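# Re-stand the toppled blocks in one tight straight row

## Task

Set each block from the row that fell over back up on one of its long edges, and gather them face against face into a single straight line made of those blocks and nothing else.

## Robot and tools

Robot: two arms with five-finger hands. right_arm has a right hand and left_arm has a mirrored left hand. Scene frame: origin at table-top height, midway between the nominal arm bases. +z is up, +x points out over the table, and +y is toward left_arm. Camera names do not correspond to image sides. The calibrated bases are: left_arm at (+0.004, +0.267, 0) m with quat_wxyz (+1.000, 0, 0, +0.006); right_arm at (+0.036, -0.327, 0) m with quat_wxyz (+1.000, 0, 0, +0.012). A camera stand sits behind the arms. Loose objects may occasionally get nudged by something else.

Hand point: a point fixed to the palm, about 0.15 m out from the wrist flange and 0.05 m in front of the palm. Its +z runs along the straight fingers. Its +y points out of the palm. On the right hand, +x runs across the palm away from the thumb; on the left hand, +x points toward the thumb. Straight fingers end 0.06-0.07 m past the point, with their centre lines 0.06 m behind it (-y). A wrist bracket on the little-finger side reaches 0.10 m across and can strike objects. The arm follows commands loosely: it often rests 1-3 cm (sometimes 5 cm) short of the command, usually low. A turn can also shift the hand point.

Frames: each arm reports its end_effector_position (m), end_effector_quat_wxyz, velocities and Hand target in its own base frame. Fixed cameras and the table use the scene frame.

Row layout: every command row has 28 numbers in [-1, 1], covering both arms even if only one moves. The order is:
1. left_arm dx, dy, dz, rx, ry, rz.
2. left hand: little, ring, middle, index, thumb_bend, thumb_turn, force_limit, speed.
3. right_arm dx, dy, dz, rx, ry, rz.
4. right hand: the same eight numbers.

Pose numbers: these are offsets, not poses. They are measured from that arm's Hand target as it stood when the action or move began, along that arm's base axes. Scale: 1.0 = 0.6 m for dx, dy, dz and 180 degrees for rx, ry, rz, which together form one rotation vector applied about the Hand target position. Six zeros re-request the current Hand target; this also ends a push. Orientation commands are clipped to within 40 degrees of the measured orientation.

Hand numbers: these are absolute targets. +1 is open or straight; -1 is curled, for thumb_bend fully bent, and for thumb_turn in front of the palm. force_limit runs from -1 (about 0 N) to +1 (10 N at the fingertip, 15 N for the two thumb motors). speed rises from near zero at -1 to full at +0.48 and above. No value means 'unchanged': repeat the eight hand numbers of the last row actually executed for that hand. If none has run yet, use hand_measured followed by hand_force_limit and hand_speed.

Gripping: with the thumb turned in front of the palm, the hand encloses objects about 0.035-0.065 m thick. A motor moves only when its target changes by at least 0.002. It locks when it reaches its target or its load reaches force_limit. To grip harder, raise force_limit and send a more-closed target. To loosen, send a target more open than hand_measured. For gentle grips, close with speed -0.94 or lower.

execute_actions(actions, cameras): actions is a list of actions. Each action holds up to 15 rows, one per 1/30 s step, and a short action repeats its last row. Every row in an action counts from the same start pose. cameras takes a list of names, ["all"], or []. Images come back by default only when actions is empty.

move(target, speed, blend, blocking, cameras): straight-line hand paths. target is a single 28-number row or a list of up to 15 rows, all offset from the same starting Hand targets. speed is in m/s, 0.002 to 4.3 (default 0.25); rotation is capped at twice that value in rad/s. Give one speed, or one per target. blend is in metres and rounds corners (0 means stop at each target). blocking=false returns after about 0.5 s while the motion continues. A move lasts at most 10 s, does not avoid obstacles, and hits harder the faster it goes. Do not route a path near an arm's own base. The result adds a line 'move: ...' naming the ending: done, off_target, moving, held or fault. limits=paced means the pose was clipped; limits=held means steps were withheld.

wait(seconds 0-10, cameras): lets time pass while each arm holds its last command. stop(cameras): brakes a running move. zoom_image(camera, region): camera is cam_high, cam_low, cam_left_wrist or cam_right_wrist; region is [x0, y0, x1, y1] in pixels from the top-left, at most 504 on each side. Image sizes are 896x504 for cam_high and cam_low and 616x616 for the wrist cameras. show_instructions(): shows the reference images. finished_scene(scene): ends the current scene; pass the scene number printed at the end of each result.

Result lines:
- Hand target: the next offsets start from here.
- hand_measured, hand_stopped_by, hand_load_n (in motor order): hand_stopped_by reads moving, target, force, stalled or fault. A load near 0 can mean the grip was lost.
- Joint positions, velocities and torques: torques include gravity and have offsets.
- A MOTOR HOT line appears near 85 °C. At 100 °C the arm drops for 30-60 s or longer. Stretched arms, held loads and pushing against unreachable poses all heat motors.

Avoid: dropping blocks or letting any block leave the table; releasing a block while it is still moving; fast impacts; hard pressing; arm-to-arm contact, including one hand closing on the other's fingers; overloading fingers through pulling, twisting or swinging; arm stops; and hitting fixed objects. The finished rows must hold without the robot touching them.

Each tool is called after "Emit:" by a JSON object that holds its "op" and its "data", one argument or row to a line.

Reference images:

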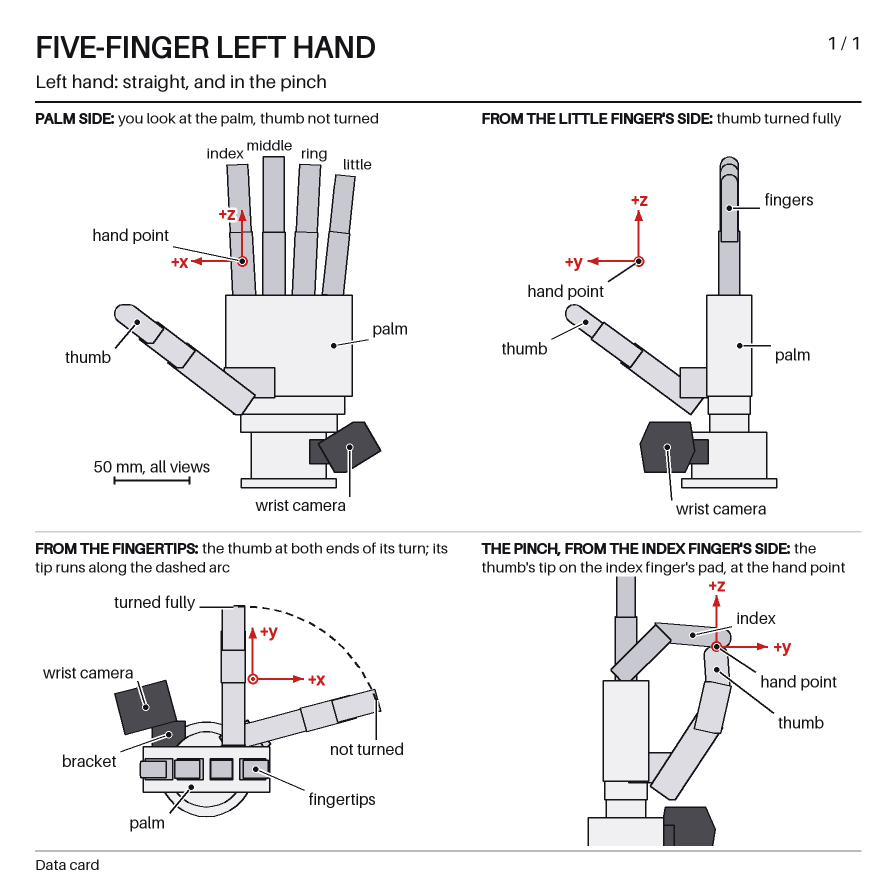

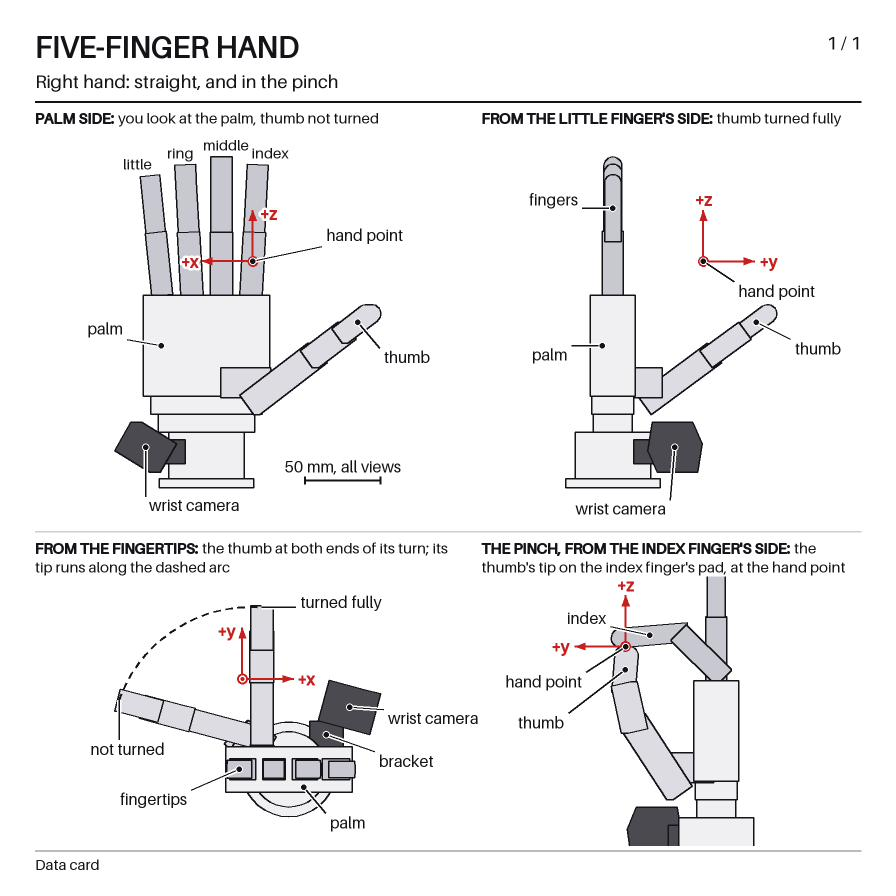

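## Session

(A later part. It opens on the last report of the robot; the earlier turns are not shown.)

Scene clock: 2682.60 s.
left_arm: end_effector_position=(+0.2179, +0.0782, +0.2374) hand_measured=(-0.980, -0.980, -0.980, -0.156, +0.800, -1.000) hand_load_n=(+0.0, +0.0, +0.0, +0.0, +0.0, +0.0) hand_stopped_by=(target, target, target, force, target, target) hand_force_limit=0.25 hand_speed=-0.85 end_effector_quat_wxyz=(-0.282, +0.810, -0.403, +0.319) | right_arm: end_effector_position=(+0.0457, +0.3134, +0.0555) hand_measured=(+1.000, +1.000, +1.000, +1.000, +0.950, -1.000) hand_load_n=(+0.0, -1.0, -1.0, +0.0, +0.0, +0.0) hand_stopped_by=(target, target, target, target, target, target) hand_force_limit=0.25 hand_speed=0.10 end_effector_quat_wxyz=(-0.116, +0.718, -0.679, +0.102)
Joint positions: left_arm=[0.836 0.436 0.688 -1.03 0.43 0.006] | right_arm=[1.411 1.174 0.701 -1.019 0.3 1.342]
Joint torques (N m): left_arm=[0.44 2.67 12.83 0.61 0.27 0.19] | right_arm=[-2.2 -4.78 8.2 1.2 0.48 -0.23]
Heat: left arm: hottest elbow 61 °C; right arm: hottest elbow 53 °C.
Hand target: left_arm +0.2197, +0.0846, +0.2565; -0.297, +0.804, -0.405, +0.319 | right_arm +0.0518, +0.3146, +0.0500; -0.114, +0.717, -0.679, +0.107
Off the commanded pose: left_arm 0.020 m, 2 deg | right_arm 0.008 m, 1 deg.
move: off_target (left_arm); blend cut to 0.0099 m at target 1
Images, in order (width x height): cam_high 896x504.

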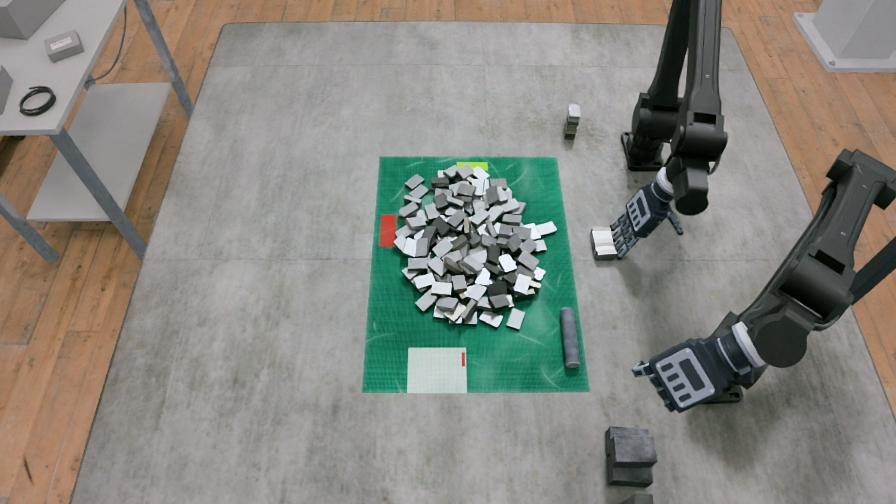

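Emit:
{"op": "move", "data": {
  "target": [0,0,0,0,0,0,-0.98,-0.98,-0.98,-0.3,0.8,-1,0.25,-0.85,0.01,0.0,0,0,0,-0.006,1,1,1,1,0.95,-1,0.25,0.1],
  "speed": 0.05,
  "cameras": ["cam_high"]
}}

Emit:
{"op": "zoom_image", "data": {
  "camera": "cam_high",
  "region": [580, 205, 640, 265]
}}

Scene clock: 2696.80 s.
left_arm: end_effector_position=(+0.2179, +0.0782, +0.2374) hand_measured=(-0.980, -0.980, -0.980, -0.156, +0.800, -1.000) hand_load_n=(+0.0, +0.0, +0.0, -0.5, +0.0, +0.0) hand_stopped_by=(target, target, target, force, target, target) hand_force_limit=0.25 hand_speed=-0.85 end_effector_quat_wxyz=(-0.282, +0.810, -0.403, +0.319) | right_arm: end_effector_position=(+0.0510, +0.3132, +0.0548) hand_measured=(+1.000, +1.000, +1.000, +1.000, +0.950, -1.000) hand_load_n=(-0.5, -1.0, -0.5, -0.5, +0.0, +0.0) hand_stopped_by=(target, target, target, target, target, target) hand_force_limit=0.25 hand_speed=0.10 end_effector_quat_wxyz=(-0.115, +0.712, -0.685, +0.102)
Joint positions: left_arm=[0.836 0.436 0.688 -1.03 0.43 0.006] | right_arm=[1.393 1.176 0.701 -1.015 0.299 1.341]
Joint torques (N m): left_arm=[0.44 2.67 12.82 0.62 0.27 0.19] | right_arm=[-2.37 -5.89 8.57 1.11 0.5 -0.12]
Heat: left arm: hottest elbow 61 °C; right arm: hottest elbow 50 °C.
Hand target: left_arm +0.2197, +0.0846, +0.2565; -0.297, +0.804, -0.405, +0.319 | right_arm +0.0578, +0.3145, +0.0500; -0.113, +0.711, -0.686, +0.108
Off the commanded pose: left_arm 0.020 m, 2 deg | right_arm 0.008 m, 1 deg.
move: off_target (left_arm)
Images, in order (width x height): cam_high 896x504.

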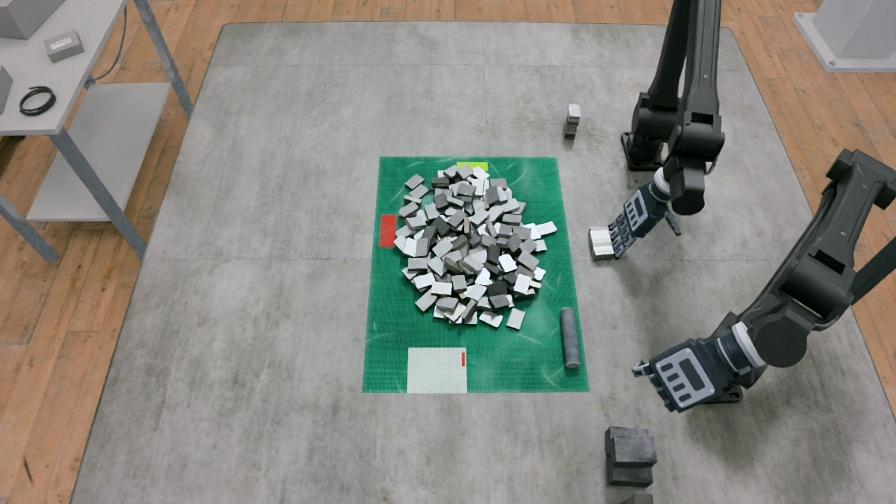

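Scaled by 8.400 from the camera's 896x504 image, which has a finer 1280x720 frame.

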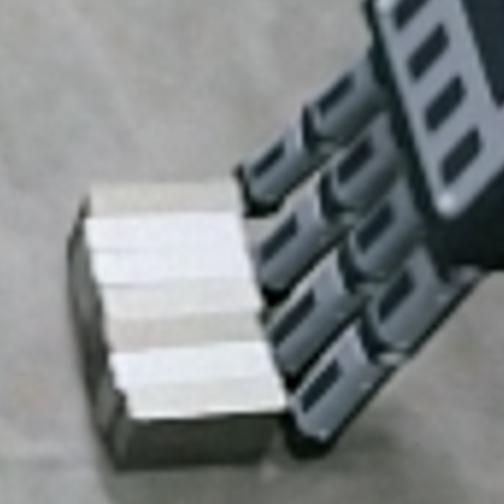

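Emit:
{"op": "move", "data": {
  "target": [
    [0,0,0,0,0,0,-0.98,-0.98,-0.98,-0.3,0.8,-1,0.25,-0.85,-0.07,0.0,0.004,0,0,0,1,1,1,1,0.95,-1,0.25,0.1],
    [0,0,0,0,0,0,-0.98,-0.98,-0.98,-0.3,0.8,-1,0.25,-0.85,-0.09,-0.02,0.2,0,0,0,1,1,1,1,0.95,-1,0.25,0.1]
  ],
  "speed": [0.06,0.2],
  "cameras": ["cam_high", "cam_right_wrist"]
}}

Emit:
{"op": "zoom_image", "data": {
  "camera": "cam_high",
  "region": [582, 215, 627, 265]
}}

Scene clock: 2706.10 s.
left_arm: end_effector_position=(+0.2179, +0.0782, +0.2374) hand_measured=(-0.980, -0.980, -0.980, -0.156, +0.800, -1.000) hand_load_n=(+0.0, +0.0, +0.0, +0.0, +0.0, +0.0) hand_stopped_by=(target, target, target, force, target, target) hand_force_limit=0.25 hand_speed=-0.85 end_effector_quat_wxyz=(-0.282, +0.810, -0.403, +0.319) | right_arm: end_effector_position=(+0.0052, +0.2877, +0.1486) hand_measured=(+1.000, +1.000, +1.000, +1.000, +0.950, -1.000) hand_load_n=(+0.0, +0.0, +0.0, +0.0, +0.0, +0.0) hand_stopped_by=(target, target, target, target, target, target) hand_force_limit=0.25 hand_speed=0.10 end_effector_quat_wxyz=(-0.095, +0.715, -0.682, +0.123)
Joint positions: left_arm=[0.836 0.436 0.688 -1.03 0.43 0.006] | right_arm=[1.556 1.051 0.877 -1.427 0.311 1.513]
Joint torques (N m): left_arm=[0.5 2.67 12.83 0.62 0.27 0.19] | right_arm=[-0.21 -6.71 13.09 0.13 0.33 0.09]
Heat: left arm: hottest elbow 61 °C; right arm: hottest elbow 49 °C.
Hand target: left_arm +0.2197, +0.0846, +0.2565; -0.297, +0.804, -0.405, +0.319 | right_arm +0.0039, +0.3024, +0.1698; -0.113, +0.711, -0.685, +0.108
Off the commanded pose: left_arm 0.020 m, 2 deg | right_arm 0.026 m, 3 deg.
move: off_target (left_arm, right_arm)
Images, in order (width x height): cam_high 896x504, cam_right_wrist 616x616.

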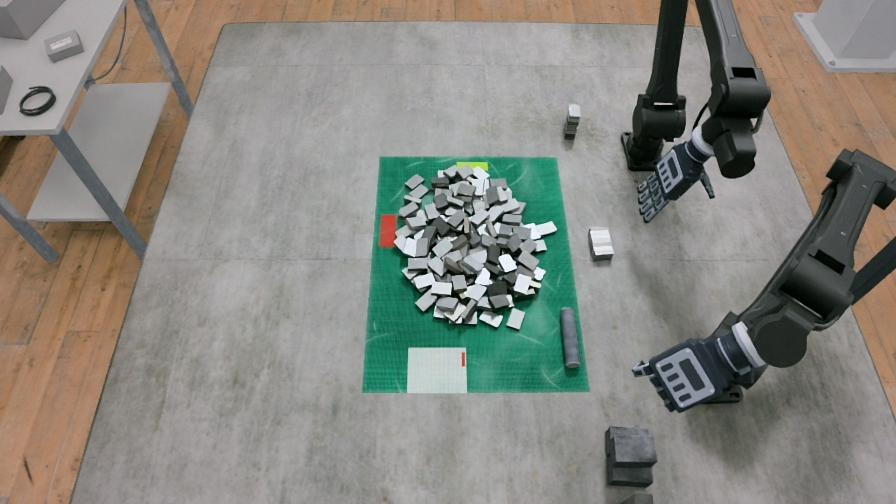

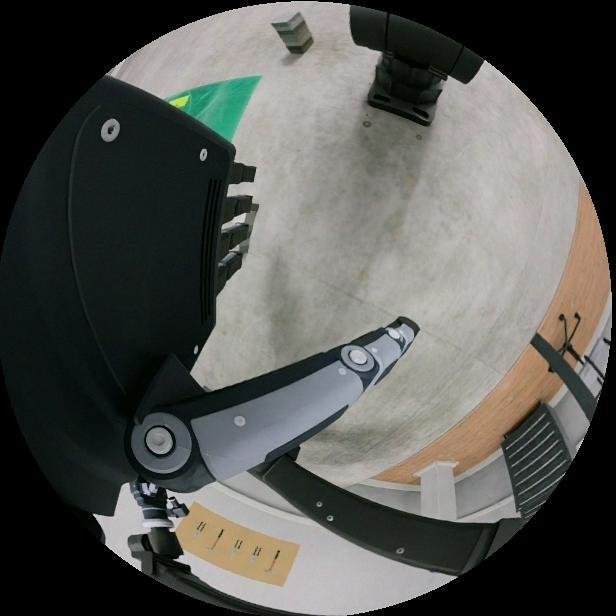

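Scaled by 10.080 from the camera's 896x504 image, which has a finer 1280x720 frame.

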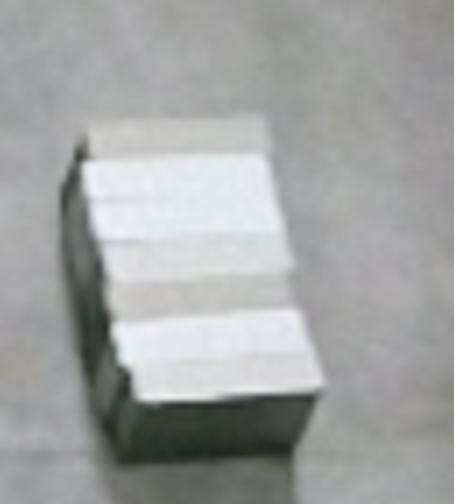

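Emit:
{"op": "finished_scene", "data": {
  "scene": 2
}}

The scene is finished: the task was done.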